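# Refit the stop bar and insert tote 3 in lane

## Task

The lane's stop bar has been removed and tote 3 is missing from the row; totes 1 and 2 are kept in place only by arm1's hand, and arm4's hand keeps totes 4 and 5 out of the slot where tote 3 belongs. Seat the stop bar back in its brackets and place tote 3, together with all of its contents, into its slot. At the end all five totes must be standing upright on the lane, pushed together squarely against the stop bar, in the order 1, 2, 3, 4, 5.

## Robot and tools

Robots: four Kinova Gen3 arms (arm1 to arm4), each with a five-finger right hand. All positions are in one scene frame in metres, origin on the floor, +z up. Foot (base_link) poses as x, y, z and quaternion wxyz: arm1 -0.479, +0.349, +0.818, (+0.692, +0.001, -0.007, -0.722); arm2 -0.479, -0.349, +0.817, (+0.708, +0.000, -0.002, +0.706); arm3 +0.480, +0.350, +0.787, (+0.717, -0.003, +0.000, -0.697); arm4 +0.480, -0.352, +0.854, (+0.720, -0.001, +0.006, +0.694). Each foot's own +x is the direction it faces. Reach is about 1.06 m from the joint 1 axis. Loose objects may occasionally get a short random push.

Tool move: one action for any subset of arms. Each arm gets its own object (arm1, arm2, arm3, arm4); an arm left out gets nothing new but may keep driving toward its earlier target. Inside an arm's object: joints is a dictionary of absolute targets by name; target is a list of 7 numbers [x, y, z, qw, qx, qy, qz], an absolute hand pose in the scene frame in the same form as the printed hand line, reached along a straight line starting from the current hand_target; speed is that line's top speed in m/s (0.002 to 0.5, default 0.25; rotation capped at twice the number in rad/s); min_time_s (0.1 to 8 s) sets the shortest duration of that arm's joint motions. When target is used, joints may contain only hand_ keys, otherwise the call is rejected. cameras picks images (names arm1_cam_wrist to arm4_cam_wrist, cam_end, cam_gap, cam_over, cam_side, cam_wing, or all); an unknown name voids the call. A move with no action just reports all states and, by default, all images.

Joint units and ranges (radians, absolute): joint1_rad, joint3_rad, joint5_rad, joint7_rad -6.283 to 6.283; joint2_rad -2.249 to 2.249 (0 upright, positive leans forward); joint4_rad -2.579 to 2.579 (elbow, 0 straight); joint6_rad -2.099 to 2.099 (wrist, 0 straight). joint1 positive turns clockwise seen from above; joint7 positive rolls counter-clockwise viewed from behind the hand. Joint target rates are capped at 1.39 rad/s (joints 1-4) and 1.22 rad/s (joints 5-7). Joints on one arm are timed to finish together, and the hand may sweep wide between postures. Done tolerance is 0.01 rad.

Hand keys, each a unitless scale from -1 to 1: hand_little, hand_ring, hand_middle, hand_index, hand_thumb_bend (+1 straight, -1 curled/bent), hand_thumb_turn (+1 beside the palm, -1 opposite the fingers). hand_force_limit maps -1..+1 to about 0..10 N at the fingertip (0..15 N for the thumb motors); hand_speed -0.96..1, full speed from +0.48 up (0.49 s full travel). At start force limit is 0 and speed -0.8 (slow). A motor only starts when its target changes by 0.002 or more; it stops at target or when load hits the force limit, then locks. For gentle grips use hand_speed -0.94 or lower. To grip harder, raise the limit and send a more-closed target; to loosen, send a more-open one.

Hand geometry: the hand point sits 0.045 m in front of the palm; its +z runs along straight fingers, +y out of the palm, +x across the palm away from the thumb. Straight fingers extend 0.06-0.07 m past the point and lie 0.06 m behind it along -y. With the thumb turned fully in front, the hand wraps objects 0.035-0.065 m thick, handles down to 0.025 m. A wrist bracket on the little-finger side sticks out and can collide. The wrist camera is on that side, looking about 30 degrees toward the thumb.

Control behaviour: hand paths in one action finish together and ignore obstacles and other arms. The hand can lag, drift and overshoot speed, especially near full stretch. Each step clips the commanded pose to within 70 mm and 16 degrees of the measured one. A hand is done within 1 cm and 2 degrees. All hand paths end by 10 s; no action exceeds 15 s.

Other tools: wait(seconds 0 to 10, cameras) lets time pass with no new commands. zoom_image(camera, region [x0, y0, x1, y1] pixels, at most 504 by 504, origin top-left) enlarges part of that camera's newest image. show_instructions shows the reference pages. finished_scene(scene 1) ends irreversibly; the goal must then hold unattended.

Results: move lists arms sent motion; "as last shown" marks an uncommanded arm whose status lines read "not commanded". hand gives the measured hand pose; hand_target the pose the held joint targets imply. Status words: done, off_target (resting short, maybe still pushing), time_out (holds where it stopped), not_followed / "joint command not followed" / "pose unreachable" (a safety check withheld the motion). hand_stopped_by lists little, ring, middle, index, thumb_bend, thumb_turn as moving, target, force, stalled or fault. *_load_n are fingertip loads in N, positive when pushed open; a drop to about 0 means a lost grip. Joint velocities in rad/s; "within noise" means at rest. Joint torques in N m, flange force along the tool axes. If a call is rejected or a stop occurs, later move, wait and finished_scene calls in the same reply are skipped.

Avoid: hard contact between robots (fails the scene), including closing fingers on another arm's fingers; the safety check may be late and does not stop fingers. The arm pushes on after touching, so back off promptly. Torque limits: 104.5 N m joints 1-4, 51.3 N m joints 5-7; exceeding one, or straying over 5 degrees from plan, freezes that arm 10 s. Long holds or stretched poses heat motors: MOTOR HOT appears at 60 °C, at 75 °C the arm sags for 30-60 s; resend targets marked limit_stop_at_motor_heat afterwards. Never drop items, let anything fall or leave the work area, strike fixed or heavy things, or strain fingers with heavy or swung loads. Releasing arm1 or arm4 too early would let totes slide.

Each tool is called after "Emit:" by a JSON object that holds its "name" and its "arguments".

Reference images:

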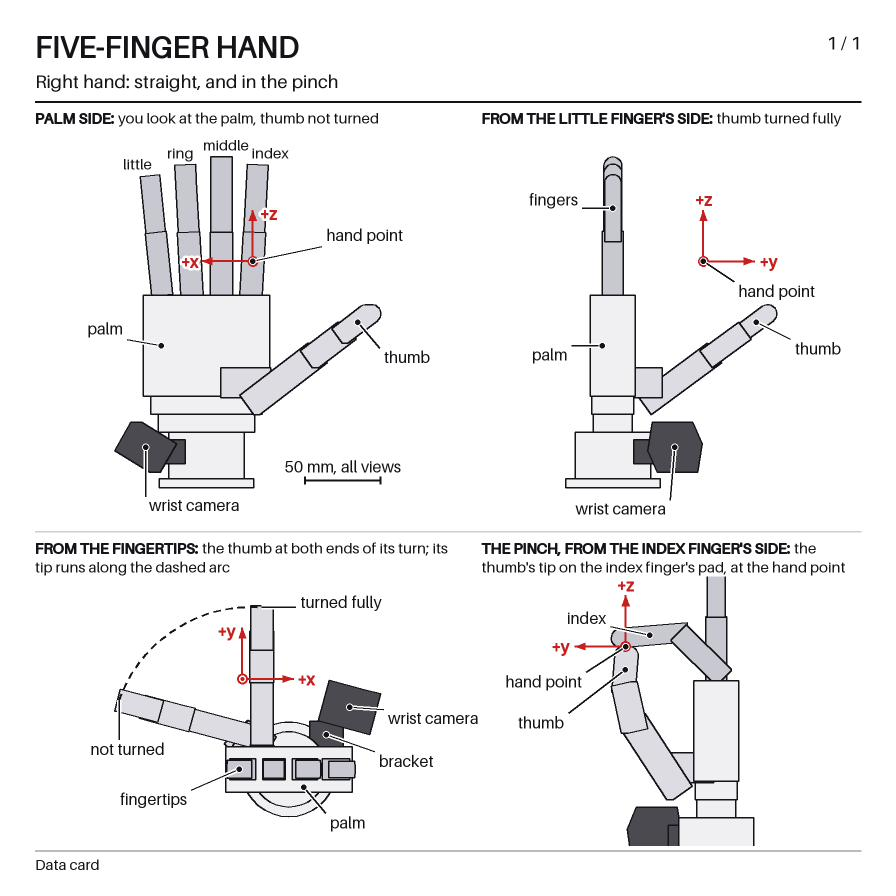

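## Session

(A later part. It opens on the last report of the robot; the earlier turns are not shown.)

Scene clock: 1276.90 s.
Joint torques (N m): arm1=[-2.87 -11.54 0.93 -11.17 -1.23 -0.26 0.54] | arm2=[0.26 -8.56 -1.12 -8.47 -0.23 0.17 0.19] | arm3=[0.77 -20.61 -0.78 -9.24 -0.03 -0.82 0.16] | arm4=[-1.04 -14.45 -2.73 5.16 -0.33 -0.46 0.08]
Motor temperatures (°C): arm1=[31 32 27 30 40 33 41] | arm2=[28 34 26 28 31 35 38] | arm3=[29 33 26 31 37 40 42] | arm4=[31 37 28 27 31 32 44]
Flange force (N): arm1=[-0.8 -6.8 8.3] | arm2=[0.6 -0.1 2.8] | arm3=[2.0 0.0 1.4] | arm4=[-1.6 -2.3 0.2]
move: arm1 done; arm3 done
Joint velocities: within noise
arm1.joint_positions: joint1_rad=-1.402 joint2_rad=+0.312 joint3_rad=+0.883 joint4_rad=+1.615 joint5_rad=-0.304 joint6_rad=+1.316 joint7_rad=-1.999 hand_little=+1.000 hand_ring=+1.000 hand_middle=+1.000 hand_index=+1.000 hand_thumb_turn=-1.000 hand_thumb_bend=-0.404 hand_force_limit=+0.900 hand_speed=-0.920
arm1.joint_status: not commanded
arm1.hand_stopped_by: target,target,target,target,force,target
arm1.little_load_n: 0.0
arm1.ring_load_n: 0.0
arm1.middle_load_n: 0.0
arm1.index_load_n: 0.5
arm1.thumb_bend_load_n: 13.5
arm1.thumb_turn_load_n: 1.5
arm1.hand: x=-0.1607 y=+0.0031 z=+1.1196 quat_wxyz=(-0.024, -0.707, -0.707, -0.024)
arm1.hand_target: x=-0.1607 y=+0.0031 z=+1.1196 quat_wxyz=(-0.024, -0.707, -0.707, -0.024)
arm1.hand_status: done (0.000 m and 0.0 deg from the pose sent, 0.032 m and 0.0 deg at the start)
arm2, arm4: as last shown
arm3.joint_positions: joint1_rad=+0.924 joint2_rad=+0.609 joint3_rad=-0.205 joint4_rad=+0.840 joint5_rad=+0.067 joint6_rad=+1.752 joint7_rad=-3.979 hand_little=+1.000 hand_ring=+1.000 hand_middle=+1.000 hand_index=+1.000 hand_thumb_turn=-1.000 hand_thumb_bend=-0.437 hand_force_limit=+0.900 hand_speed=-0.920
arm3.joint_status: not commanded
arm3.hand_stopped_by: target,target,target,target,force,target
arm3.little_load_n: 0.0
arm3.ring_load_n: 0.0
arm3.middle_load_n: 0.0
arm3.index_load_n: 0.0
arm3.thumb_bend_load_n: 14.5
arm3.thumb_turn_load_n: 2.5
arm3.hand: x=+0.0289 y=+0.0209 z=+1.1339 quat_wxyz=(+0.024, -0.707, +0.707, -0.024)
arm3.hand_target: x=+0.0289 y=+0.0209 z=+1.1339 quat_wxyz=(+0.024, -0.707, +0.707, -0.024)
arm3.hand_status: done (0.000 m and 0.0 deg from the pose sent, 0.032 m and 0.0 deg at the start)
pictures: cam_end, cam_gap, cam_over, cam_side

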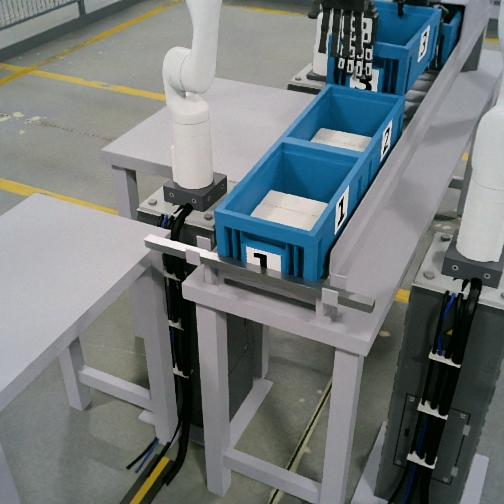

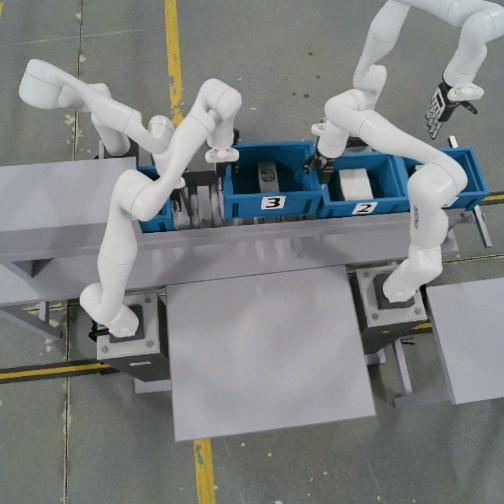

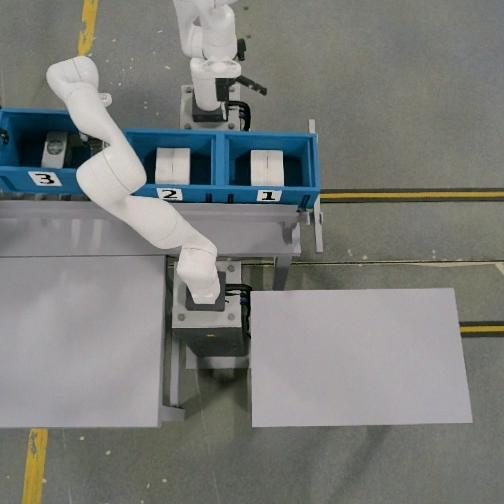

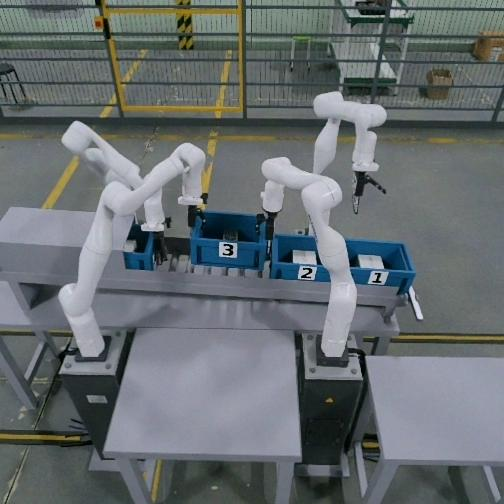

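Emit:
{"name": "zoom_image", "arguments": {"camera": "cam_end", "region": [320, 0, 450, 130]}}

Emit:
{"name": "zoom_image", "arguments": {"camera": "cam_over", "region": [0, 90, 130, 220]}}

Emit:
{"name": "zoom_image", "arguments": {"camera": "cam_side", "region": [240, 200, 340, 300]}}

Scaled by 3.877.

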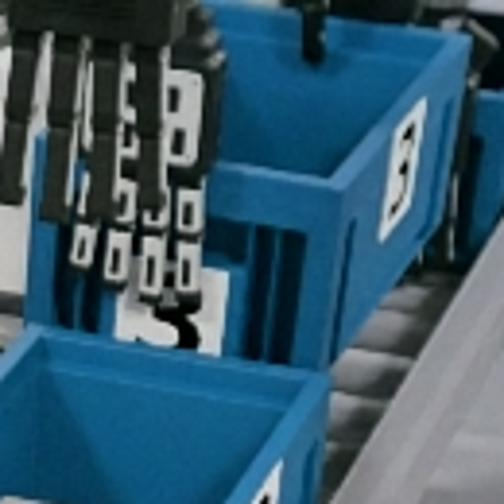

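Scaled by 3.877.

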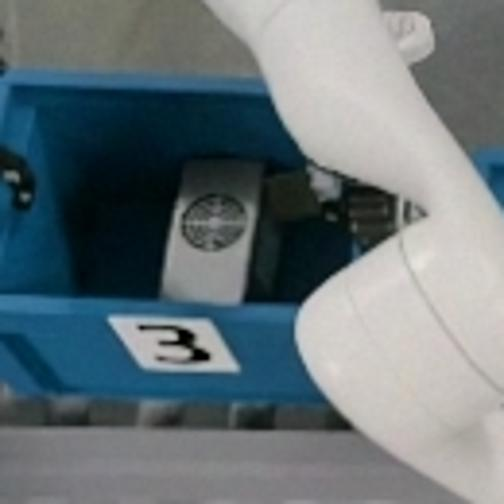

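Scaled by 5.040.

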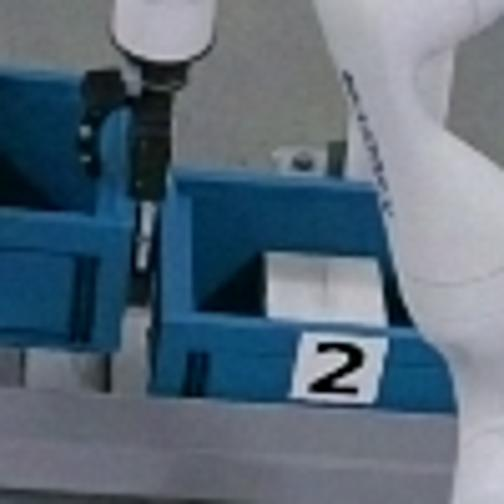

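Emit:
{"name": "move", "arguments": {"arm1": {"target":[-0.1607,0.0011,1.0976,0.02406,0.7067,0.7067,0.02406],"speed":0.03}, "arm3": {"target":[0.0289,0.0189,1.1119,0.02406,-0.7067,0.7067,-0.02406],"speed":0.03}, "cameras": ["cam_side","cam_gap","cam_over","cam_end"]}}

Emit:
{"name": "zoom_image", "arguments": {"camera": "cam_end", "region": [320, 20, 450, 150]}}

Emit:
{"name": "zoom_image", "arguments": {"camera": "cam_end", "region": [200, 60, 460, 290]}}

Emit:
{"name": "zoom_image", "arguments": {"camera": "cam_over", "region": [0, 90, 130, 220]}}

Emit:
{"name": "zoom_image", "arguments": {"camera": "cam_side", "region": [240, 200, 340, 300]}}

Emit:
{"name": "zoom_image", "arguments": {"camera": "cam_gap", "region": [130, 120, 350, 250]}}

Scene clock: 1330.97 s.
Joint torques (N m): arm1=[-2.49 -11.84 1.22 -10.78 -1.01 -0.21 0.53] | arm2=[0.22 -8.49 -1.05 -8.44 -0.22 0.14 0.19] | arm3=[0.48 -20.75 -1.07 -9.25 -0.16 -0.67 0.18] | arm4=[-0.97 -14.43 -2.68 5.17 -0.35 -0.46 0.09]
Motor temperatures (°C): arm1=[31 32 27 30 40 33 41] | arm2=[28 34 26 28 31 35 38] | arm3=[29 35 26 31 37 40 42] | arm4=[31 37 28 27 31 32 44]
Flange force (N): arm1=[-0.2 -6.1 7.8] | arm2=[0.7 -0.1 2.7] | arm3=[1.7 0.5 1.8] | arm4=[-1.5 -2.1 0.2]
move: arm1 done; arm3 done
Joint velocities: within noise
arm1.joint_positions: joint1_rad=-1.387 joint2_rad=+0.334 joint3_rad=+0.873 joint4_rad=+1.664 joint5_rad=-0.325 joint6_rad=+1.254 joint7_rad=-1.973 hand_little=+1.000 hand_ring=+1.000 hand_middle=+1.000 hand_index=+1.000 hand_thumb_turn=-1.000 hand_thumb_bend=-0.404 hand_force_limit=+0.900 hand_speed=-0.920
arm1.joint_status: not commanded
arm1.hand_stopped_by: target,target,target,target,force,target
arm1.little_load_n: 0.0
arm1.ring_load_n: 0.0
arm1.middle_load_n: 0.0
arm1.index_load_n: 0.0
arm1.thumb_bend_load_n: 13.5
arm1.thumb_turn_load_n: 1.5
arm1.hand: x=-0.1607 y=+0.0011 z=+1.0976 quat_wxyz=(-0.024, -0.707, -0.707, -0.024)
arm1.hand_target: x=-0.1607 y=+0.0011 z=+1.0976 quat_wxyz=(-0.024, -0.707, -0.707, -0.024)
arm1.hand_status: done (0.000 m and 0.0 deg from the pose sent, 0.022 m and 0.0 deg at the start)
arm2, arm4: as last shown
arm3.joint_positions: joint1_rad=+0.928 joint2_rad=+0.608 joint3_rad=-0.207 joint4_rad=+0.913 joint5_rad=+0.067 joint6_rad=+1.681 joint7_rad=-3.982 hand_little=+1.000 hand_ring=+1.000 hand_middle=+1.000 hand_index=+1.000 hand_thumb_turn=-1.000 hand_thumb_bend=-0.437 hand_force_limit=+0.900 hand_speed=-0.920
arm3.joint_status: not commanded
arm3.hand_stopped_by: target,target,target,target,force,target
arm3.little_load_n: 0.0
arm3.ring_load_n: -0.5
arm3.middle_load_n: 0.0
arm3.index_load_n: 0.0
arm3.thumb_bend_load_n: 14.0
arm3.thumb_turn_load_n: 2.0
arm3.hand: x=+0.0289 y=+0.0189 z=+1.1119 quat_wxyz=(+0.024, -0.707, +0.707, -0.024)
arm3.hand_target: x=+0.0289 y=+0.0189 z=+1.1119 quat_wxyz=(+0.024, -0.707, +0.707, -0.024)
arm3.hand_status: done (0.000 m and 0.0 deg from the pose sent, 0.022 m and 0.0 deg at the start)
arm4.thumb_bend_load_n: -0.5
pictures: cam_end, cam_gap, cam_over, cam_side

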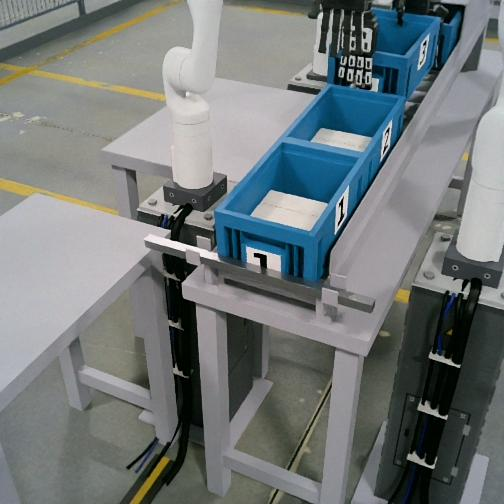

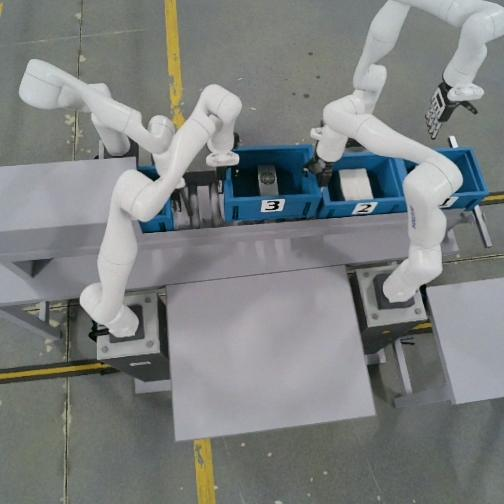

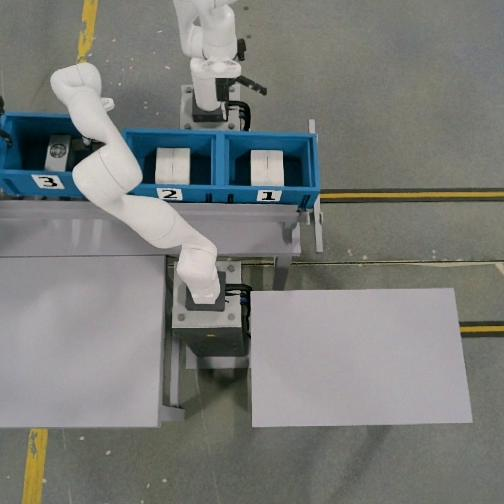

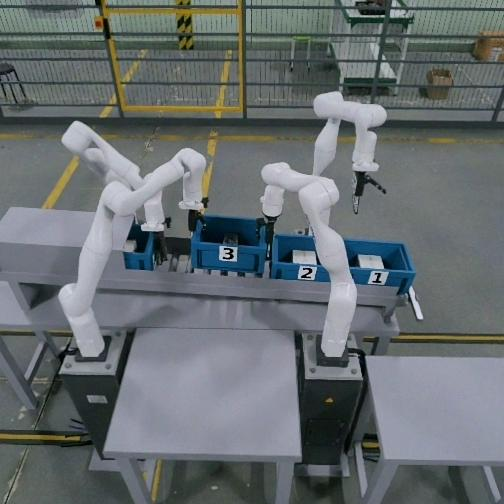

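Scaled by 3.877.

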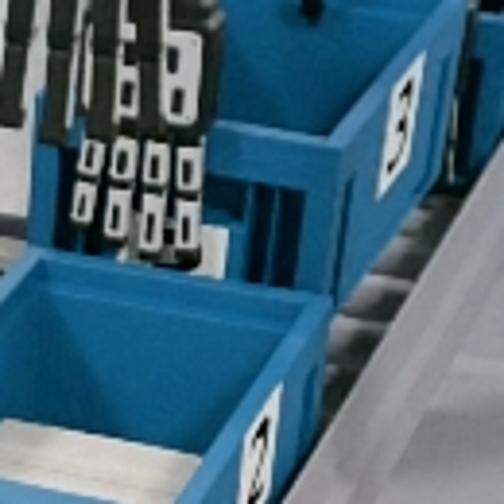

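Scaled by 1.938.

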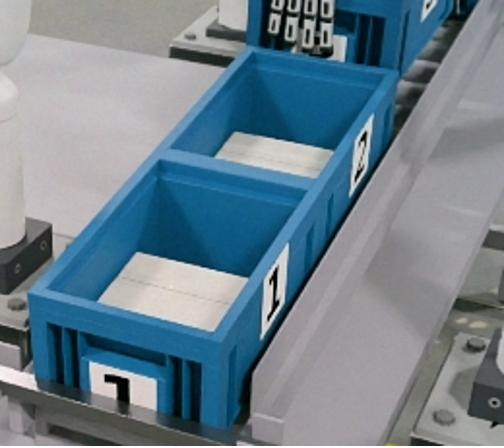

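Scaled by 3.877.

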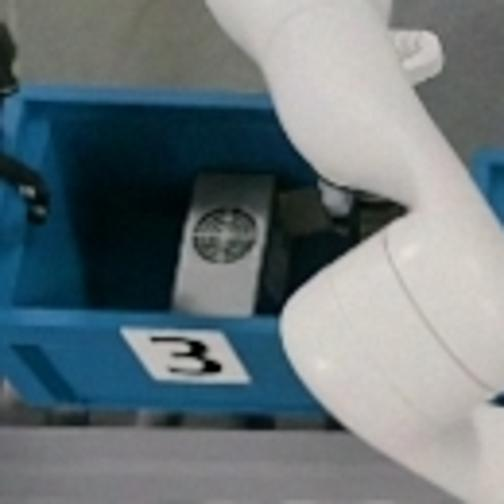

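Scaled by 5.040.

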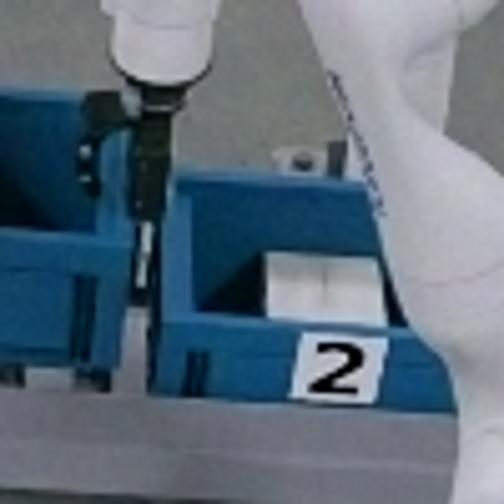

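Scaled by 2.291.

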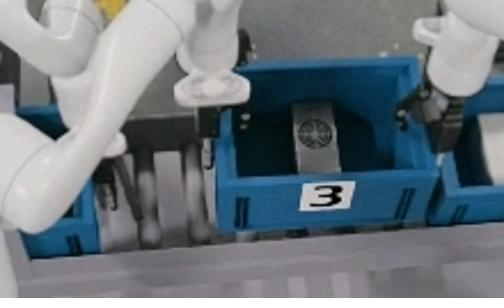

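Emit:
{"name": "move", "arguments": {"arm1": {"target":[-0.1567,0.0016,1.0676,0.02406,0.7067,0.7067,0.02406],"speed":0.03}, "arm3": {"target":[0.0329,0.0194,1.0819,0.02406,-0.7067,0.7067,-0.02406],"speed":0.03}, "cameras": ["cam_side","cam_gap","cam_over","cam_end"]}}

Emit:
{"name": "zoom_image", "arguments": {"camera": "cam_end", "region": [320, 20, 450, 150]}}

Emit:
{"name": "zoom_image", "arguments": {"camera": "cam_side", "region": [170, 200, 320, 300]}}

Emit:
{"name": "zoom_image", "arguments": {"camera": "cam_gap", "region": [130, 120, 350, 250]}}

Scene clock: 1345.00 s.
Joint torques (N m): arm1=[-5.15 -2.87 -2.83 -0.93 -0.88 1 0.54] | arm2=[0.17 -8.52 -1.01 -8.41 -0.22 0.13 0.16] | arm3=[1.67 -16.96 -0.14 -6.61 0.37 -0.18 0.12] | arm4=[-0.98 -14.4 -2.72 5.23 -0.34 -0.44 0.01]
Motor temperatures (°C): arm1=[31 32 27 30 40 33 41] | arm2=[28 34 26 28 31 35 38] | arm3=[29 35 26 31 37 40 42] | arm4=[31 37 28 27 31 32 44]
Flange force (N): arm1=[-9.0 -5.6 -21.0] | arm2=[0.6 -0.2 2.5] | arm3=[4.6 0.0 -5.1] | arm4=[-1.5 -2.3 0.1]
move: arm1 done; arm3 done
Joint velocities: within noise
arm1.joint_positions: joint1_rad=-1.375 joint2_rad=+0.370 joint3_rad=+0.855 joint4_rad=+1.725 joint5_rad=-0.360 joint6_rad=+1.170 joint7_rad=-1.945 hand_little=+1.000 hand_ring=+1.000 hand_middle=+1.000 hand_index=+1.000 hand_thumb_turn=-1.000 hand_thumb_bend=-0.404 hand_force_limit=+0.900 hand_speed=-0.920
arm1.joint_status: not commanded
arm1.hand_stopped_by: target,target,target,target,force,target
arm1.little_load_n: 0.0
arm1.ring_load_n: 0.0
arm1.middle_load_n: 0.0
arm1.index_load_n: 0.0
arm1.thumb_bend_load_n: 13.5
arm1.thumb_turn_load_n: 1.5
arm1.hand: x=-0.1567 y=+0.0016 z=+1.0676 quat_wxyz=(-0.024, -0.707, -0.707, -0.024)
arm1.hand_target: x=-0.1567 y=+0.0016 z=+1.0676 quat_wxyz=(-0.024, -0.707, -0.707, -0.024)
arm1.hand_status: done (0.000 m and 0.0 deg from the pose sent, 0.030 m and 0.0 deg at the start)
arm2.joint_positions: joint1_rad=+0.215 joint2_rad=+0.086 joint3_rad=-0.606 joint4_rad=+1.239 joint5_rad=+0.047 joint6_rad=+1.833 joint7_rad=-1.944 hand_little=+1.000 hand_ring=+1.000 hand_middle=+1.000 hand_index=+1.000 hand_thumb_turn=-1.000 hand_thumb_bend=+1.000 hand_force_limit=+0.000 hand_speed=-0.800
arm2.joint_status: not commanded
arm2.hand_stopped_by: target,target,target,target,target,target
arm2.little_load_n: -0.5
arm2.ring_load_n: 0.0
arm2.middle_load_n: 0.0
arm2.index_load_n: 0.0
arm2.thumb_bend_load_n: 0.0
arm2.thumb_turn_load_n: 0.0
arm2.hand: x=-0.6200 y=+0.0000 z=+1.2800 quat_wxyz=(+0.000, +0.707, -0.707, +0.000)
arm2.hand_target: x=-0.6200 y=+0.0000 z=+1.2800 quat_wxyz=(+0.000, +0.707, -0.707, +0.000)
arm2.hand_status: not commanded
arm3.joint_positions: joint1_rad=+0.933 joint2_rad=+0.598 joint3_rad=-0.211 joint4_rad=+1.026 joint5_rad=+0.067 joint6_rad=+1.578 joint7_rad=-3.987 hand_little=+1.000 hand_ring=+1.000 hand_middle=+1.000 hand_index=+1.000 hand_thumb_turn=-1.000 hand_thumb_bend=-0.437 hand_force_limit=+0.900 hand_speed=-0.920
arm3.joint_status: not commanded
arm3.hand_stopped_by: target,target,target,target,force,target
arm3.little_load_n: 0.0
arm3.ring_load_n: 0.0
arm3.middle_load_n: 0.0
arm3.index_load_n: 0.0
arm3.thumb_bend_load_n: 14.0
arm3.thumb_turn_load_n: 2.0
arm3.hand: x=+0.0329 y=+0.0194 z=+1.0820 quat_wxyz=(+0.024, -0.707, +0.707, -0.024)
arm3.hand_target: x=+0.0329 y=+0.0194 z=+1.0819 quat_wxyz=(+0.024, -0.707, +0.707, -0.024)
arm3.hand_status: done (0.000 m and 0.0 deg from the pose sent, 0.030 m and 0.0 deg at the start)
arm4.joint_positions: joint1_rad=+0.012 joint2_rad=+0.642 joint3_rad=+2.089 joint4_rad=-1.891 joint5_rad=+0.676 joint6_rad=-1.014 joint7_rad=+0.266 hand_little=+1.000 hand_ring=+1.000 hand_middle=+1.000 hand_index=+1.000 hand_thumb_turn=+1.000 hand_thumb_bend=+1.000 hand_force_limit=+0.000 hand_speed=-0.800
arm4.joint_status: not commanded
arm4.hand_stopped_by: target,target,target,target,target,target
arm4.little_load_n: 0.0
arm4.ring_load_n: 0.0
arm4.middle_load_n: 0.0
arm4.index_load_n: 0.0
arm4.thumb_bend_load_n: 0.0
arm4.thumb_turn_load_n: -0.5
arm4.hand: x=+0.1852 y=-0.0026 z=+0.9913 quat_wxyz=(+0.001, -0.707, +0.707, +0.000)
arm4.hand_target: x=+0.1852 y=-0.0026 z=+0.9913 quat_wxyz=(+0.001, -0.707, +0.707, +0.000)
arm4.hand_status: not commanded
pictures: cam_end, cam_gap, cam_over, cam_side

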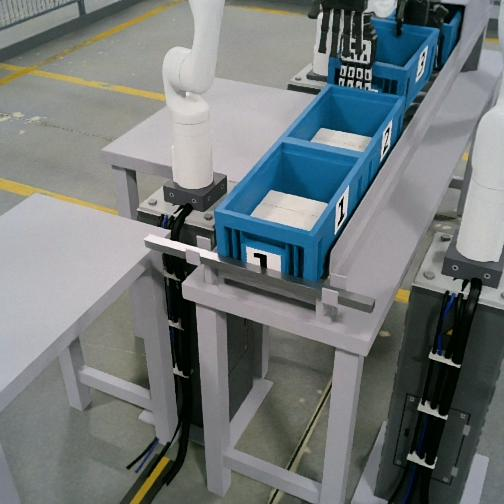

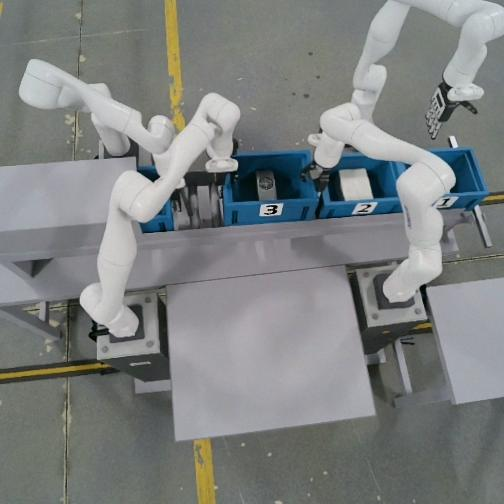

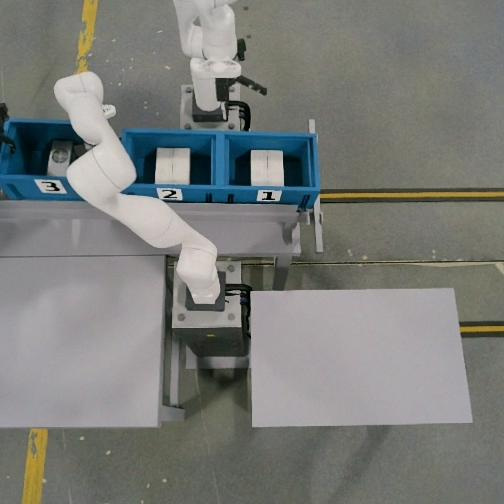

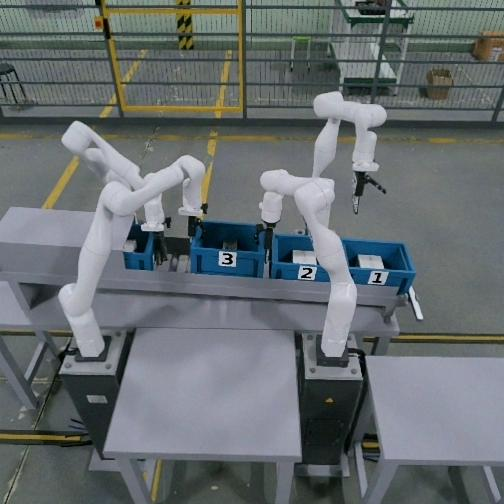

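Scaled by 3.877.

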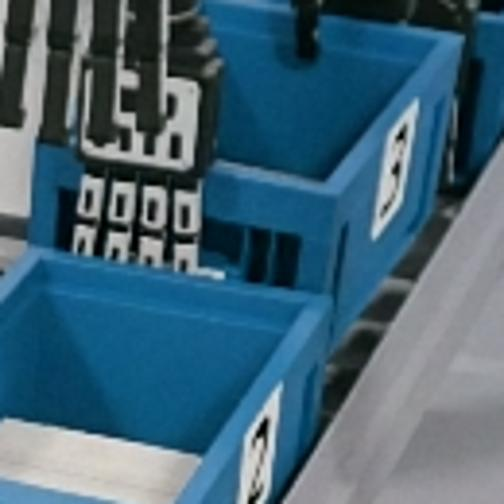

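Scaled by 3.360.

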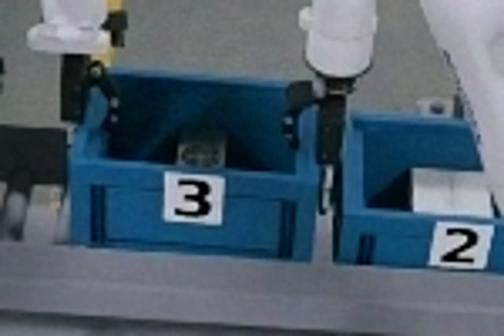

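Scaled by 2.291.

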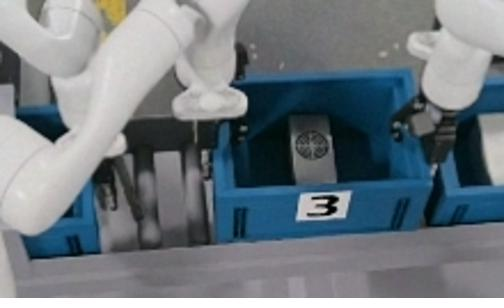

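Emit:
{"name": "zoom_image", "arguments": {"camera": "cam_side", "region": [180, 225, 280, 295]}}

Emit:
{"name": "zoom_image", "arguments": {"camera": "cam_end", "region": [380, 30, 460, 110]}}

Emit:
{"name": "zoom_image", "arguments": {"camera": "cam_gap", "region": [210, 140, 340, 240]}}

Scaled by 5.040.

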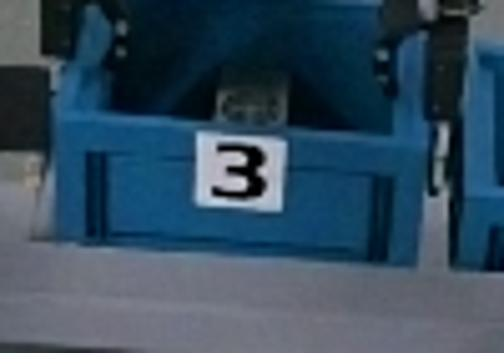

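Scaled by 6.300.

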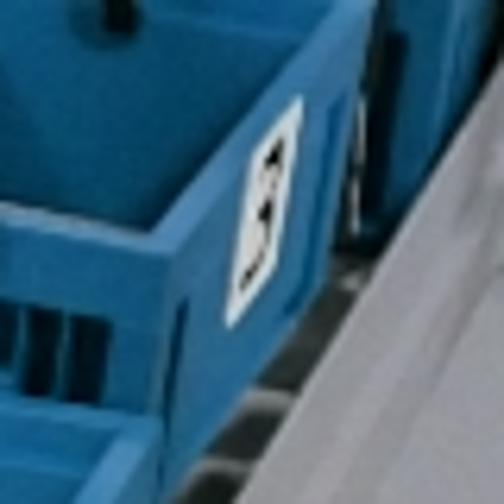

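Scaled by 3.877.

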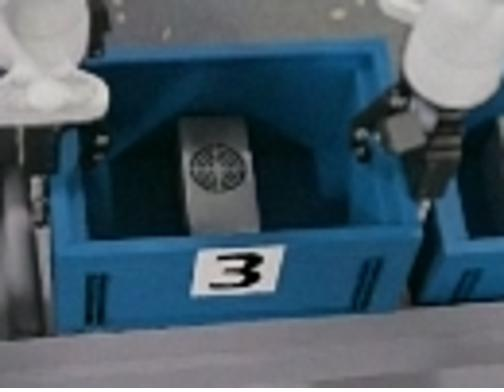

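Emit:
{"name": "move", "arguments": {"arm1": {"target":[-0.1567,0.0016,1.0716,0.02406,0.7067,0.7067,0.02406],"speed":0.03}, "arm3": {"target":[0.0329,0.0194,1.0859,0.02406,-0.7067,0.7067,-0.02406],"speed":0.03}, "cameras": ["cam_gap","cam_end","cam_side"]}}

Emit:
{"name": "zoom_image", "arguments": {"camera": "cam_end", "region": [320, 50, 420, 130]}}

Emit:
{"name": "zoom_image", "arguments": {"camera": "cam_side", "region": [245, 215, 305, 285]}}

Scene clock: 1388.33 s.
Joint torques (N m): arm1=[-2.34 -12.3 1.74 -10.36 -0.75 -0.16 0.54] | arm2=[0.18 -8.55 -1.1 -8.48 -0.19 0.14 0.17] | arm3=[0.34 -20.58 -1.33 -9.19 -0.21 -0.49 0.19] | arm4=[-0.97 -14.39 -2.7 5.17 -0.36 -0.48 0.06]
Motor temperatures (°C): arm1=[31 32 27 30 40 33 41] | arm2=[28 34 26 28 31 35 37] | arm3=[29 35 26 30 37 40 42] | arm4=[31 37 28 27 31 32 44]
Flange force (N): arm1=[-0.5 -5.4 7.8] | arm2=[0.8 -0.3 2.8] | arm3=[1.5 0.6 2.3] | arm4=[-1.5 -2.2 0.2]
move: arm1 done; arm3 done
Joint velocities: within noise
arm1.joint_positions: joint1_rad=-1.377 joint2_rad=+0.365 joint3_rad=+0.857 joint4_rad=+1.717 joint5_rad=-0.355 joint6_rad=+1.181 joint7_rad=-1.950 hand_little=+1.000 hand_ring=+1.000 hand_middle=+1.000 hand_index=+1.000 hand_thumb_turn=-1.000 hand_thumb_bend=-0.404 hand_force_limit=+0.900 hand_speed=-0.920
arm1.joint_status: not commanded
arm1.hand_stopped_by: target,target,target,target,force,target
arm1.little_load_n: 0.0
arm1.ring_load_n: 0.0
arm1.middle_load_n: 0.0
arm1.index_load_n: 0.0
arm1.thumb_bend_load_n: 13.5
arm1.thumb_turn_load_n: 1.5
arm1.hand: x=-0.1567 y=+0.0016 z=+1.0716 quat_wxyz=(-0.024, -0.707, -0.707, -0.024)
arm1.hand_target: x=-0.1567 y=+0.0016 z=+1.0716 quat_wxyz=(-0.024, -0.707, -0.707, -0.024)
arm1.hand_status: done (0.000 m and 0.0 deg from the pose sent, 0.004 m and 0.0 deg at the start)
arm2, arm4: as last shown
arm2.little_load_n: 0.0
arm2.middle_load_n: 0.5
arm3.joint_positions: joint1_rad=+0.932 joint2_rad=+0.598 joint3_rad=-0.211 joint4_rad=+1.014 joint5_rad=+0.067 joint6_rad=+1.590 joint7_rad=-3.987 hand_little=+1.000 hand_ring=+1.000 hand_middle=+1.000 hand_index=+1.000 hand_thumb_turn=-1.000 hand_thumb_bend=-0.437 hand_force_limit=+0.900 hand_speed=-0.920
arm3.joint_status: not commanded
arm3.hand_stopped_by: target,target,target,target,force,target
arm3.little_load_n: 0.0
arm3.ring_load_n: 0.0
arm3.middle_load_n: 0.0
arm3.index_load_n: 0.0
arm3.thumb_bend_load_n: 14.0
arm3.thumb_turn_load_n: 2.0
arm3.hand: x=+0.0329 y=+0.0194 z=+1.0859 quat_wxyz=(+0.024, -0.707, +0.707, -0.024)
arm3.hand_target: x=+0.0329 y=+0.0194 z=+1.0859 quat_wxyz=(+0.024, -0.707, +0.707, -0.024)
arm3.hand_status: done (0.000 m and 0.0 deg from the pose sent, 0.004 m and 0.0 deg at the start)
arm4.ring_load_n: -0.5
arm4.thumb_turn_load_n: 0.0
pictures: cam_end, cam_gap, cam_side

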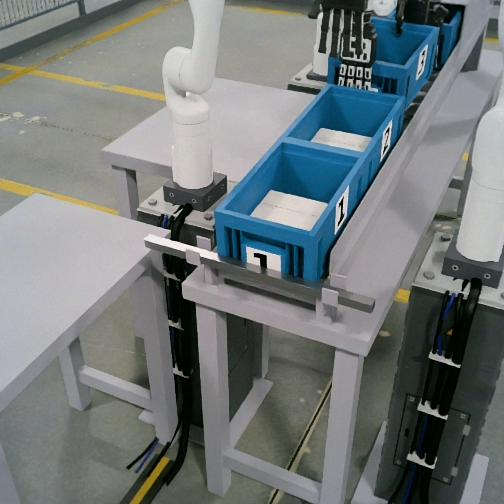

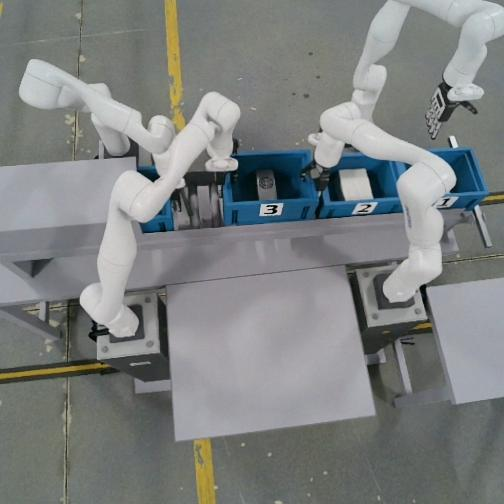

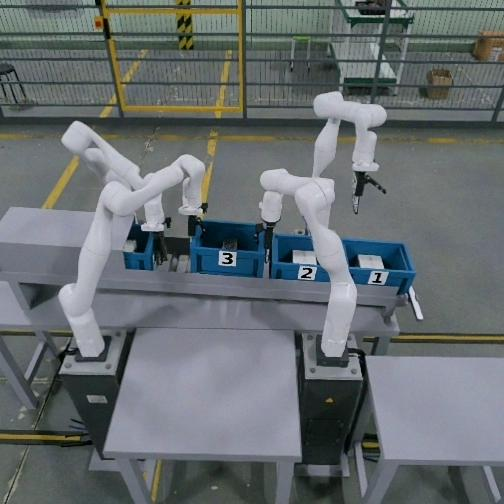

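Scaled by 5.040.

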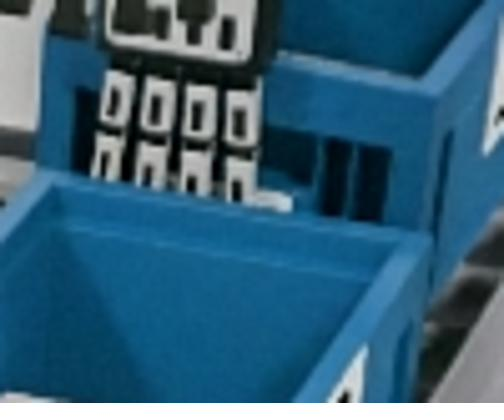

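Scaled by 7.200.

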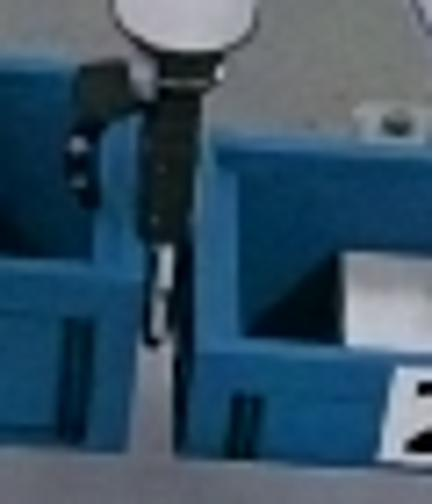

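Emit:
{"name": "zoom_image", "arguments": {"camera": "cam_gap", "region": [170, 130, 260, 240]}}

Emit:
{"name": "zoom_image", "arguments": {"camera": "cam_gap", "region": [290, 130, 360, 240]}}

Emit:
{"name": "zoom_image", "arguments": {"camera": "cam_side", "region": [150, 200, 220, 290]}}

Scaled by 4.582.

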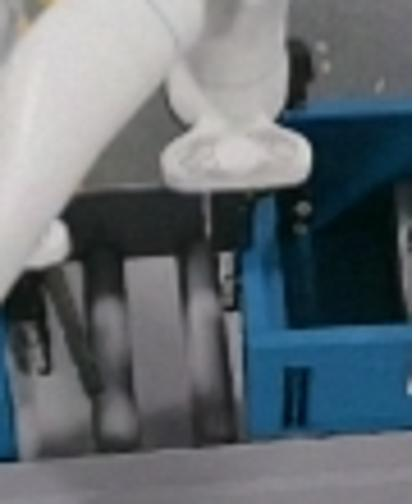

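Scaled by 4.582.

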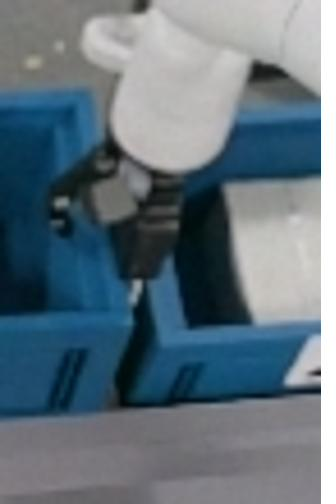

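Scaled by 5.600.

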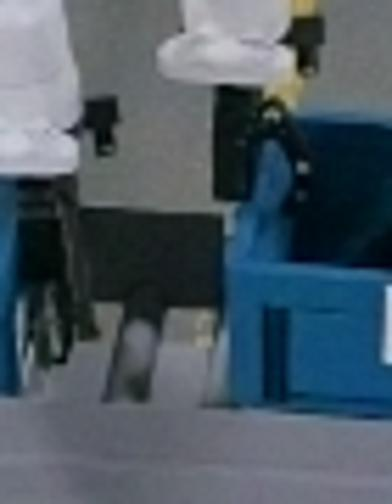

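Emit:
{"name": "move", "arguments": {"arm1": {"target":[-0.1567,0.0076,1.0716,0.02406,0.7067,0.7067,0.02406],"speed":0.03}, "arm3": {"target":[0.0329,0.0254,1.0859,0.02406,-0.7067,0.7067,-0.02406],"speed":0.03}, "cameras": []}}

Emit:
{"name": "move", "arguments": {"arm1": {"target":[-0.1567,0.0076,1.0681,0.02406,0.7067,0.7067,0.02406],"speed":0.02}, "arm3": {"target":[0.0329,0.0254,1.0824,0.02406,-0.7067,0.7067,-0.02406],"speed":0.02}, "cameras": []}}

Scene clock: 1404.53 s.
Joint torques (N m): arm1=[-2.09 -12.04 1.56 -10.36 -0.71 -0.22 0.45] | arm2=[0.24 -8.55 -1.04 -8.52 -0.22 0.13 0.18] | arm3=[0.18 -20.59 -1.4 -9.31 -0.32 -0.5 0.18] | arm4=[-0.99 -14.36 -2.68 5.22 -0.36 -0.43 0.09]
Motor temperatures (°C): arm1=[31 32 27 30 40 33 41] | arm2=[28 34 26 28 31 35 37] | arm3=[29 35 26 31 37 40 42] | arm4=[31 37 28 27 31 32 44]
Flange force (N): arm1=[-0.1 -5.3 7.6] | arm2=[0.8 -0.1 2.9] | arm3=[1.2 0.8 2.7] | arm4=[-1.4 -2.3 0.1]
move: arm1 done; arm3 done
Joint velocities: within noise
arm1.joint_positions: joint1_rad=-1.396 joint2_rad=+0.353 joint3_rad=+0.860 joint4_rad=+1.731 joint5_rad=-0.347 joint6_rad=+1.175 joint7_rad=-1.965 hand_little=+1.000 hand_ring=+1.000 hand_middle=+1.000 hand_index=+1.000 hand_thumb_turn=-1.000 hand_thumb_bend=-0.404 hand_force_limit=+0.900 hand_speed=-0.920
arm1.joint_status: not commanded
arm1.hand_stopped_by: target,target,target,target,force,target
arm1.little_load_n: 0.0
arm1.ring_load_n: 0.0
arm1.middle_load_n: 0.0
arm1.index_load_n: 0.0
arm1.thumb_bend_load_n: 13.5
arm1.thumb_turn_load_n: 1.5
arm1.hand: x=-0.1567 y=+0.0076 z=+1.0716 quat_wxyz=(-0.024, -0.707, -0.707, -0.024)
arm1.hand_target: x=-0.1567 y=+0.0076 z=+1.0716 quat_wxyz=(-0.024, -0.707, -0.707, -0.024)
arm1.hand_status: done (0.000 m and 0.0 deg from the pose sent, 0.006 m and 0.0 deg at the start)
arm2, arm4: as last shown
arm2.middle_load_n: 0.0
arm3.joint_positions: joint1_rad=+0.942 joint2_rad=+0.587 joint3_rad=-0.211 joint4_rad=+1.033 joint5_rad=+0.066 joint6_rad=+1.582 joint7_rad=-3.979 hand_little=+1.000 hand_ring=+1.000 hand_middle=+1.000 hand_index=+1.000 hand_thumb_turn=-1.000 hand_thumb_bend=-0.437 hand_force_limit=+0.900 hand_speed=-0.920
arm3.joint_status: not commanded
arm3.hand_stopped_by: target,target,target,target,force,target
arm3.little_load_n: 0.0
arm3.ring_load_n: 0.0
arm3.middle_load_n: 0.0
arm3.index_load_n: 0.0
arm3.thumb_bend_load_n: 14.0
arm3.thumb_turn_load_n: 2.0
arm3.hand: x=+0.0329 y=+0.0254 z=+1.0859 quat_wxyz=(+0.024, -0.707, +0.707, -0.024)
arm3.hand_target: x=+0.0329 y=+0.0254 z=+1.0859 quat_wxyz=(+0.024, -0.707, +0.707, -0.024)
arm3.hand_status: done (0.000 m and 0.0 deg from the pose sent, 0.006 m and 0.0 deg at the start)
arm4.ring_load_n: 0.0

Scene clock: 1405.50 s.
Joint torques (N m): arm1=[-5.24 -6.21 -2.01 -5 -1.48 0.38 0.52] | arm2=[0.17 -8.45 -1.01 -8.44 -0.22 0.16 0.19] | arm3=[1.51 -13.57 -0.22 -3.07 0 1.12 0.03] | arm4=[-0.98 -14.42 -2.7 5.14 -0.34 -0.48 0.08]
Motor temperatures (°C): arm1=[31 32 27 30 40 33 41] | arm2=[28 34 26 28 31 35 37] | arm3=[29 35 26 31 37 40 42] | arm4=[31 37 28 27 31 32 44]
Flange force (N): arm1=[-7.1 -8.3 -10.2] | arm2=[0.9 -0.2 2.8] | arm3=[7.9 3.9 -12.2] | arm4=[-1.6 -2.1 0.2]
move: arm1 done; arm3 done
Joint velocities: within noise
arm1.joint_positions: joint1_rad=-1.394 joint2_rad=+0.357 joint3_rad=+0.858 joint4_rad=+1.739 joint5_rad=-0.351 joint6_rad=+1.165 joint7_rad=-1.961 hand_little=+1.000 hand_ring=+1.000 hand_middle=+1.000 hand_index=+1.000 hand_thumb_turn=-1.000 hand_thumb_bend=-0.404 hand_force_limit=+0.900 hand_speed=-0.920
arm1.joint_status: not commanded
arm1.hand_stopped_by: target,target,target,target,force,target
arm1.little_load_n: 0.0
arm1.ring_load_n: 0.0
arm1.middle_load_n: 0.0
arm1.index_load_n: 0.0
arm1.thumb_bend_load_n: 14.0
arm1.thumb_turn_load_n: 1.5
arm1.hand: x=-0.1567 y=+0.0076 z=+1.0681 quat_wxyz=(-0.024, -0.707, -0.707, -0.024)
arm1.hand_target: x=-0.1567 y=+0.0076 z=+1.0681 quat_wxyz=(-0.024, -0.707, -0.707, -0.024)
arm1.hand_status: done (0.000 m and 0.0 deg from the pose sent, 0.003 m and 0.0 deg at the start)
arm2, arm4: as last shown
arm3.joint_positions: joint1_rad=+0.943 joint2_rad=+0.588 joint3_rad=-0.212 joint4_rad=+1.044 joint5_rad=+0.066 joint6_rad=+1.572 joint7_rad=-3.979 hand_little=+1.000 hand_ring=+1.000 hand_middle=+1.000 hand_index=+1.000 hand_thumb_turn=-1.000 hand_thumb_bend=-0.437 hand_force_limit=+0.900 hand_speed=-0.920
arm3.joint_status: not commanded
arm3.hand_stopped_by: target,target,target,target,force,target
arm3.little_load_n: 0.0
arm3.ring_load_n: 0.0
arm3.middle_load_n: 0.0
arm3.index_load_n: 0.0
arm3.thumb_bend_load_n: 14.5
arm3.thumb_turn_load_n: 1.5
arm3.hand: x=+0.0329 y=+0.0254 z=+1.0824 quat_wxyz=(+0.024, -0.707, +0.707, -0.024)
arm3.hand_target: x=+0.0329 y=+0.0254 z=+1.0824 quat_wxyz=(+0.024, -0.707, +0.707, -0.024)
arm3.hand_status: done (0.000 m and 0.0 deg from the pose sent, 0.004 m and 0.0 deg at the start)

Emit:
{"name": "move", "arguments": {"arm1": {"target":[-0.1567,0.0016,1.0726,0.02406,0.7067,0.7067,0.02406],"speed":0.03}, "arm3": {"target":[0.0329,0.0194,1.0869,0.02406,-0.7067,0.7067,-0.02406],"speed":0.03}, "cameras": []}}

Emit:
{"name": "move", "arguments": {"arm1": {"target":[-0.1567,-0.0069,1.0726,0.02406,0.7067,0.7067,0.02406],"speed":0.03}, "arm3": {"target":[0.0329,0.0109,1.0869,0.02406,-0.7067,0.7067,-0.02406],"speed":0.03}, "cameras": []}}

Emit:
{"name": "move", "arguments": {"arm1": {"target":[-0.1567,-0.0069,1.0676,0.02406,0.7067,0.7067,0.02406],"speed":0.02}, "arm3": {"target":[0.0329,0.0109,1.0819,0.02406,-0.7067,0.7067,-0.02406],"speed":0.02}, "cameras": []}}

Scene clock: 1417.10 s.
Joint torques (N m): arm1=[-2.19 -12.57 1.92 -10.61 -0.75 -0.28 0.49] | arm2=[0.15 -8.58 -1.02 -8.41 -0.2 0.15 0.18] | arm3=[0.38 -20.29 -1.29 -8.87 -0.3 -0.37 0.14] | arm4=[-1 -14.47 -2.74 5.28 -0.33 -0.47 0.06]
Motor temperatures (°C): arm1=[31 32 27 30 40 33 41] | arm2=[28 34 26 28 31 35 37] | arm3=[29 35 26 31 37 40 42] | arm4=[31 37 28 27 31 32 44]
Flange force (N): arm1=[-0.4 -5.3 8.4] | arm2=[0.5 -0.2 2.6] | arm3=[1.8 1.0 1.6] | arm4=[-1.4 -2.4 0.4]
move: arm1 done; arm3 done
Joint velocities: within noise
arm1.joint_positions: joint1_rad=-1.378 joint2_rad=+0.364 joint3_rad=+0.858 joint4_rad=+1.714 joint5_rad=-0.354 joint6_rad=+1.184 joint7_rad=-1.951 hand_little=+1.000 hand_ring=+1.000 hand_middle=+1.000 hand_index=+1.000 hand_thumb_turn=-1.000 hand_thumb_bend=-0.404 hand_force_limit=+0.900 hand_speed=-0.920
arm1.joint_status: not commanded
arm1.hand_stopped_by: target,target,target,target,force,target
arm1.little_load_n: 0.0
arm1.ring_load_n: 0.0
arm1.middle_load_n: 0.0
arm1.index_load_n: 0.0
arm1.thumb_bend_load_n: 14.0
arm1.thumb_turn_load_n: 2.0
arm1.hand: x=-0.1567 y=+0.0016 z=+1.0726 quat_wxyz=(-0.024, -0.707, -0.707, -0.024)
arm1.hand_target: x=-0.1567 y=+0.0016 z=+1.0726 quat_wxyz=(-0.024, -0.707, -0.707, -0.024)
arm1.hand_status: done (0.000 m and 0.0 deg from the pose sent, 0.007 m and 0.0 deg at the start)
arm2, arm4: as last shown
arm3.joint_positions: joint1_rad=+0.932 joint2_rad=+0.598 joint3_rad=-0.211 joint4_rad=+1.011 joint5_rad=+0.067 joint6_rad=+1.593 joint7_rad=-3.987 hand_little=+1.000 hand_ring=+1.000 hand_middle=+1.000 hand_index=+1.000 hand_thumb_turn=-1.000 hand_thumb_bend=-0.437 hand_force_limit=+0.900 hand_speed=-0.920
arm3.joint_status: not commanded
arm3.hand_stopped_by: target,target,target,target,force,target
arm3.little_load_n: 0.0
arm3.ring_load_n: 0.0
arm3.middle_load_n: 0.0
arm3.index_load_n: 0.0
arm3.thumb_bend_load_n: 14.0
arm3.thumb_turn_load_n: 1.5
arm3.hand: x=+0.0329 y=+0.0194 z=+1.0869 quat_wxyz=(+0.024, -0.707, +0.707, -0.024)
arm3.hand_target: x=+0.0329 y=+0.0194 z=+1.0869 quat_wxyz=(+0.024, -0.707, +0.707, -0.024)
arm3.hand_status: done (0.000 m and 0.0 deg from the pose sent, 0.007 m and 0.0 deg at the start)

Scene clock: 1418.07 s.
Joint torques (N m): arm1=[-2.24 -12.92 2.07 -10.69 -0.76 -0.29 0.54] | arm2=[0.21 -8.49 -1.08 -8.47 -0.2 0.15 0.19] | arm3=[0.34 -20.59 -1.25 -8.93 -0.24 -0.39 0.11] | arm4=[-0.95 -14.41 -2.72 5.19 -0.34 -0.44 0.04]
Motor temperatures (°C): arm1=[31 32 27 30 40 33 41] | arm2=[28 34 26 28 31 35 37] | arm3=[29 35 26 31 37 40 42] | arm4=[31 37 28 27 31 32 44]
Flange force (N): arm1=[0.0 -5.5 8.3] | arm2=[0.8 -0.2 2.8] | arm3=[1.6 0.9 1.8] | arm4=[-1.6 -2.1 0.2]
move: arm1 done; arm3 done
Joint velocities: within noise
arm1.joint_positions: joint1_rad=-1.351 joint2_rad=+0.382 joint3_rad=+0.853 joint4_rad=+1.693 joint5_rad=-0.366 joint6_rad=+1.193 joint7_rad=-1.931 hand_little=+1.000 hand_ring=+1.000 hand_middle=+1.000 hand_index=+1.000 hand_thumb_turn=-1.000 hand_thumb_bend=-0.404 hand_force_limit=+0.900 hand_speed=-0.920
arm1.joint_status: not commanded
arm1.hand_stopped_by: target,target,target,target,force,target
arm1.little_load_n: 0.0
arm1.ring_load_n: 0.0
arm1.middle_load_n: 0.0
arm1.index_load_n: 0.0
arm1.thumb_bend_load_n: 13.5
arm1.thumb_turn_load_n: 1.5
arm1.hand: x=-0.1567 y=-0.0069 z=+1.0726 quat_wxyz=(-0.024, -0.707, -0.707, -0.024)
arm1.hand_target: x=-0.1567 y=-0.0069 z=+1.0726 quat_wxyz=(-0.024, -0.707, -0.707, -0.024)
arm1.hand_status: done (0.000 m and 0.0 deg from the pose sent, 0.008 m and 0.0 deg at the start)
arm2, arm4: as last shown
arm2.thumb_bend_load_n: -0.5
arm3.joint_positions: joint1_rad=+0.918 joint2_rad=+0.614 joint3_rad=-0.210 joint4_rad=+0.983 joint5_rad=+0.069 joint6_rad=+1.605 joint7_rad=-3.998 hand_little=+1.000 hand_ring=+1.000 hand_middle=+1.000 hand_index=+1.000 hand_thumb_turn=-1.000 hand_thumb_bend=-0.437 hand_force_limit=+0.900 hand_speed=-0.920
arm3.joint_status: not commanded
arm3.hand_stopped_by: target,target,target,target,force,target
arm3.little_load_n: 0.0
arm3.ring_load_n: 0.0
arm3.middle_load_n: 0.0
arm3.index_load_n: 0.0
arm3.thumb_bend_load_n: 14.0
arm3.thumb_turn_load_n: 2.0
arm3.hand: x=+0.0329 y=+0.0109 z=+1.0869 quat_wxyz=(+0.024, -0.707, +0.707, -0.024)
arm3.hand_target: x=+0.0329 y=+0.0109 z=+1.0869 quat_wxyz=(+0.024, -0.707, +0.707, -0.024)
arm3.hand_status: done (0.000 m and 0.0 deg from the pose sent, 0.009 m and 0.0 deg at the start)

Scene clock: 1419.03 s.
Joint torques (N m): arm1=[-2.19 -12.93 2 -10.57 -0.78 -0.18 0.57] | arm2=[0.23 -8.52 -1.08 -8.45 -0.24 0.17 0.2] | arm3=[0.38 -20.52 -1.27 -8.86 -0.26 -0.4 0.12] | arm4=[-0.93 -14.47 -2.74 5.24 -0.33 -0.45 0.08]
Motor temperatures (°C): arm1=[31 32 27 30 40 33 41] | arm2=[28 34 26 28 31 35 37] | arm3=[29 35 26 31 37 40 42] | arm4=[31 37 28 27 31 32 44]
Flange force (N): arm1=[0.4 -5.5 8.2] | arm2=[0.6 -0.1 2.8] | arm3=[1.8 1.0 1.5] | arm4=[-1.5 -2.0 0.4]
move: arm1 done; arm3 done
Joint velocities: within noise
arm1.joint_positions: joint1_rad=-1.349 joint2_rad=+0.387 joint3_rad=+0.850 joint4_rad=+1.704 joint5_rad=-0.371 joint6_rad=+1.179 joint7_rad=-1.925 hand_little=+1.000 hand_ring=+1.000 hand_middle=+1.000 hand_index=+1.000 hand_thumb_turn=-1.000 hand_thumb_bend=-0.404 hand_force_limit=+0.900 hand_speed=-0.920
arm1.joint_status: not commanded
arm1.hand_stopped_by: target,target,target,target,force,target
arm1.little_load_n: 0.0
arm1.ring_load_n: 0.0
arm1.middle_load_n: 0.0
arm1.index_load_n: 0.0
arm1.thumb_bend_load_n: 13.5
arm1.thumb_turn_load_n: 2.0
arm1.hand: x=-0.1567 y=-0.0069 z=+1.0676 quat_wxyz=(-0.024, -0.707, -0.707, -0.024)
arm1.hand_target: x=-0.1567 y=-0.0069 z=+1.0676 quat_wxyz=(-0.024, -0.707, -0.707, -0.024)
arm1.hand_status: done (0.000 m and 0.0 deg from the pose sent, 0.005 m and 0.0 deg at the start)
arm2, arm4: as last shown
arm2.thumb_bend_load_n: 0.0
arm3.joint_positions: joint1_rad=+0.919 joint2_rad=+0.614 joint3_rad=-0.211 joint4_rad=+0.998 joint5_rad=+0.069 joint6_rad=+1.589 joint7_rad=-3.998 hand_little=+1.000 hand_ring=+1.000 hand_middle=+1.000 hand_index=+1.000 hand_thumb_turn=-1.000 hand_thumb_bend=-0.437 hand_force_limit=+0.900 hand_speed=-0.920
arm3.joint_status: not commanded
arm3.hand_stopped_by: target,target,target,target,force,target
arm3.little_load_n: 0.0
arm3.ring_load_n: 0.0
arm3.middle_load_n: 0.0
arm3.index_load_n: 0.0
arm3.thumb_bend_load_n: 14.0
arm3.thumb_turn_load_n: 1.5
arm3.hand: x=+0.0329 y=+0.0109 z=+1.0819 quat_wxyz=(+0.024, -0.707, +0.707, -0.024)
arm3.hand_target: x=+0.0329 y=+0.0109 z=+1.0819 quat_wxyz=(+0.024, -0.707, +0.707, -0.024)
arm3.hand_status: done (0.000 m and 0.0 deg from the pose sent, 0.005 m and 0.0 deg at the start)


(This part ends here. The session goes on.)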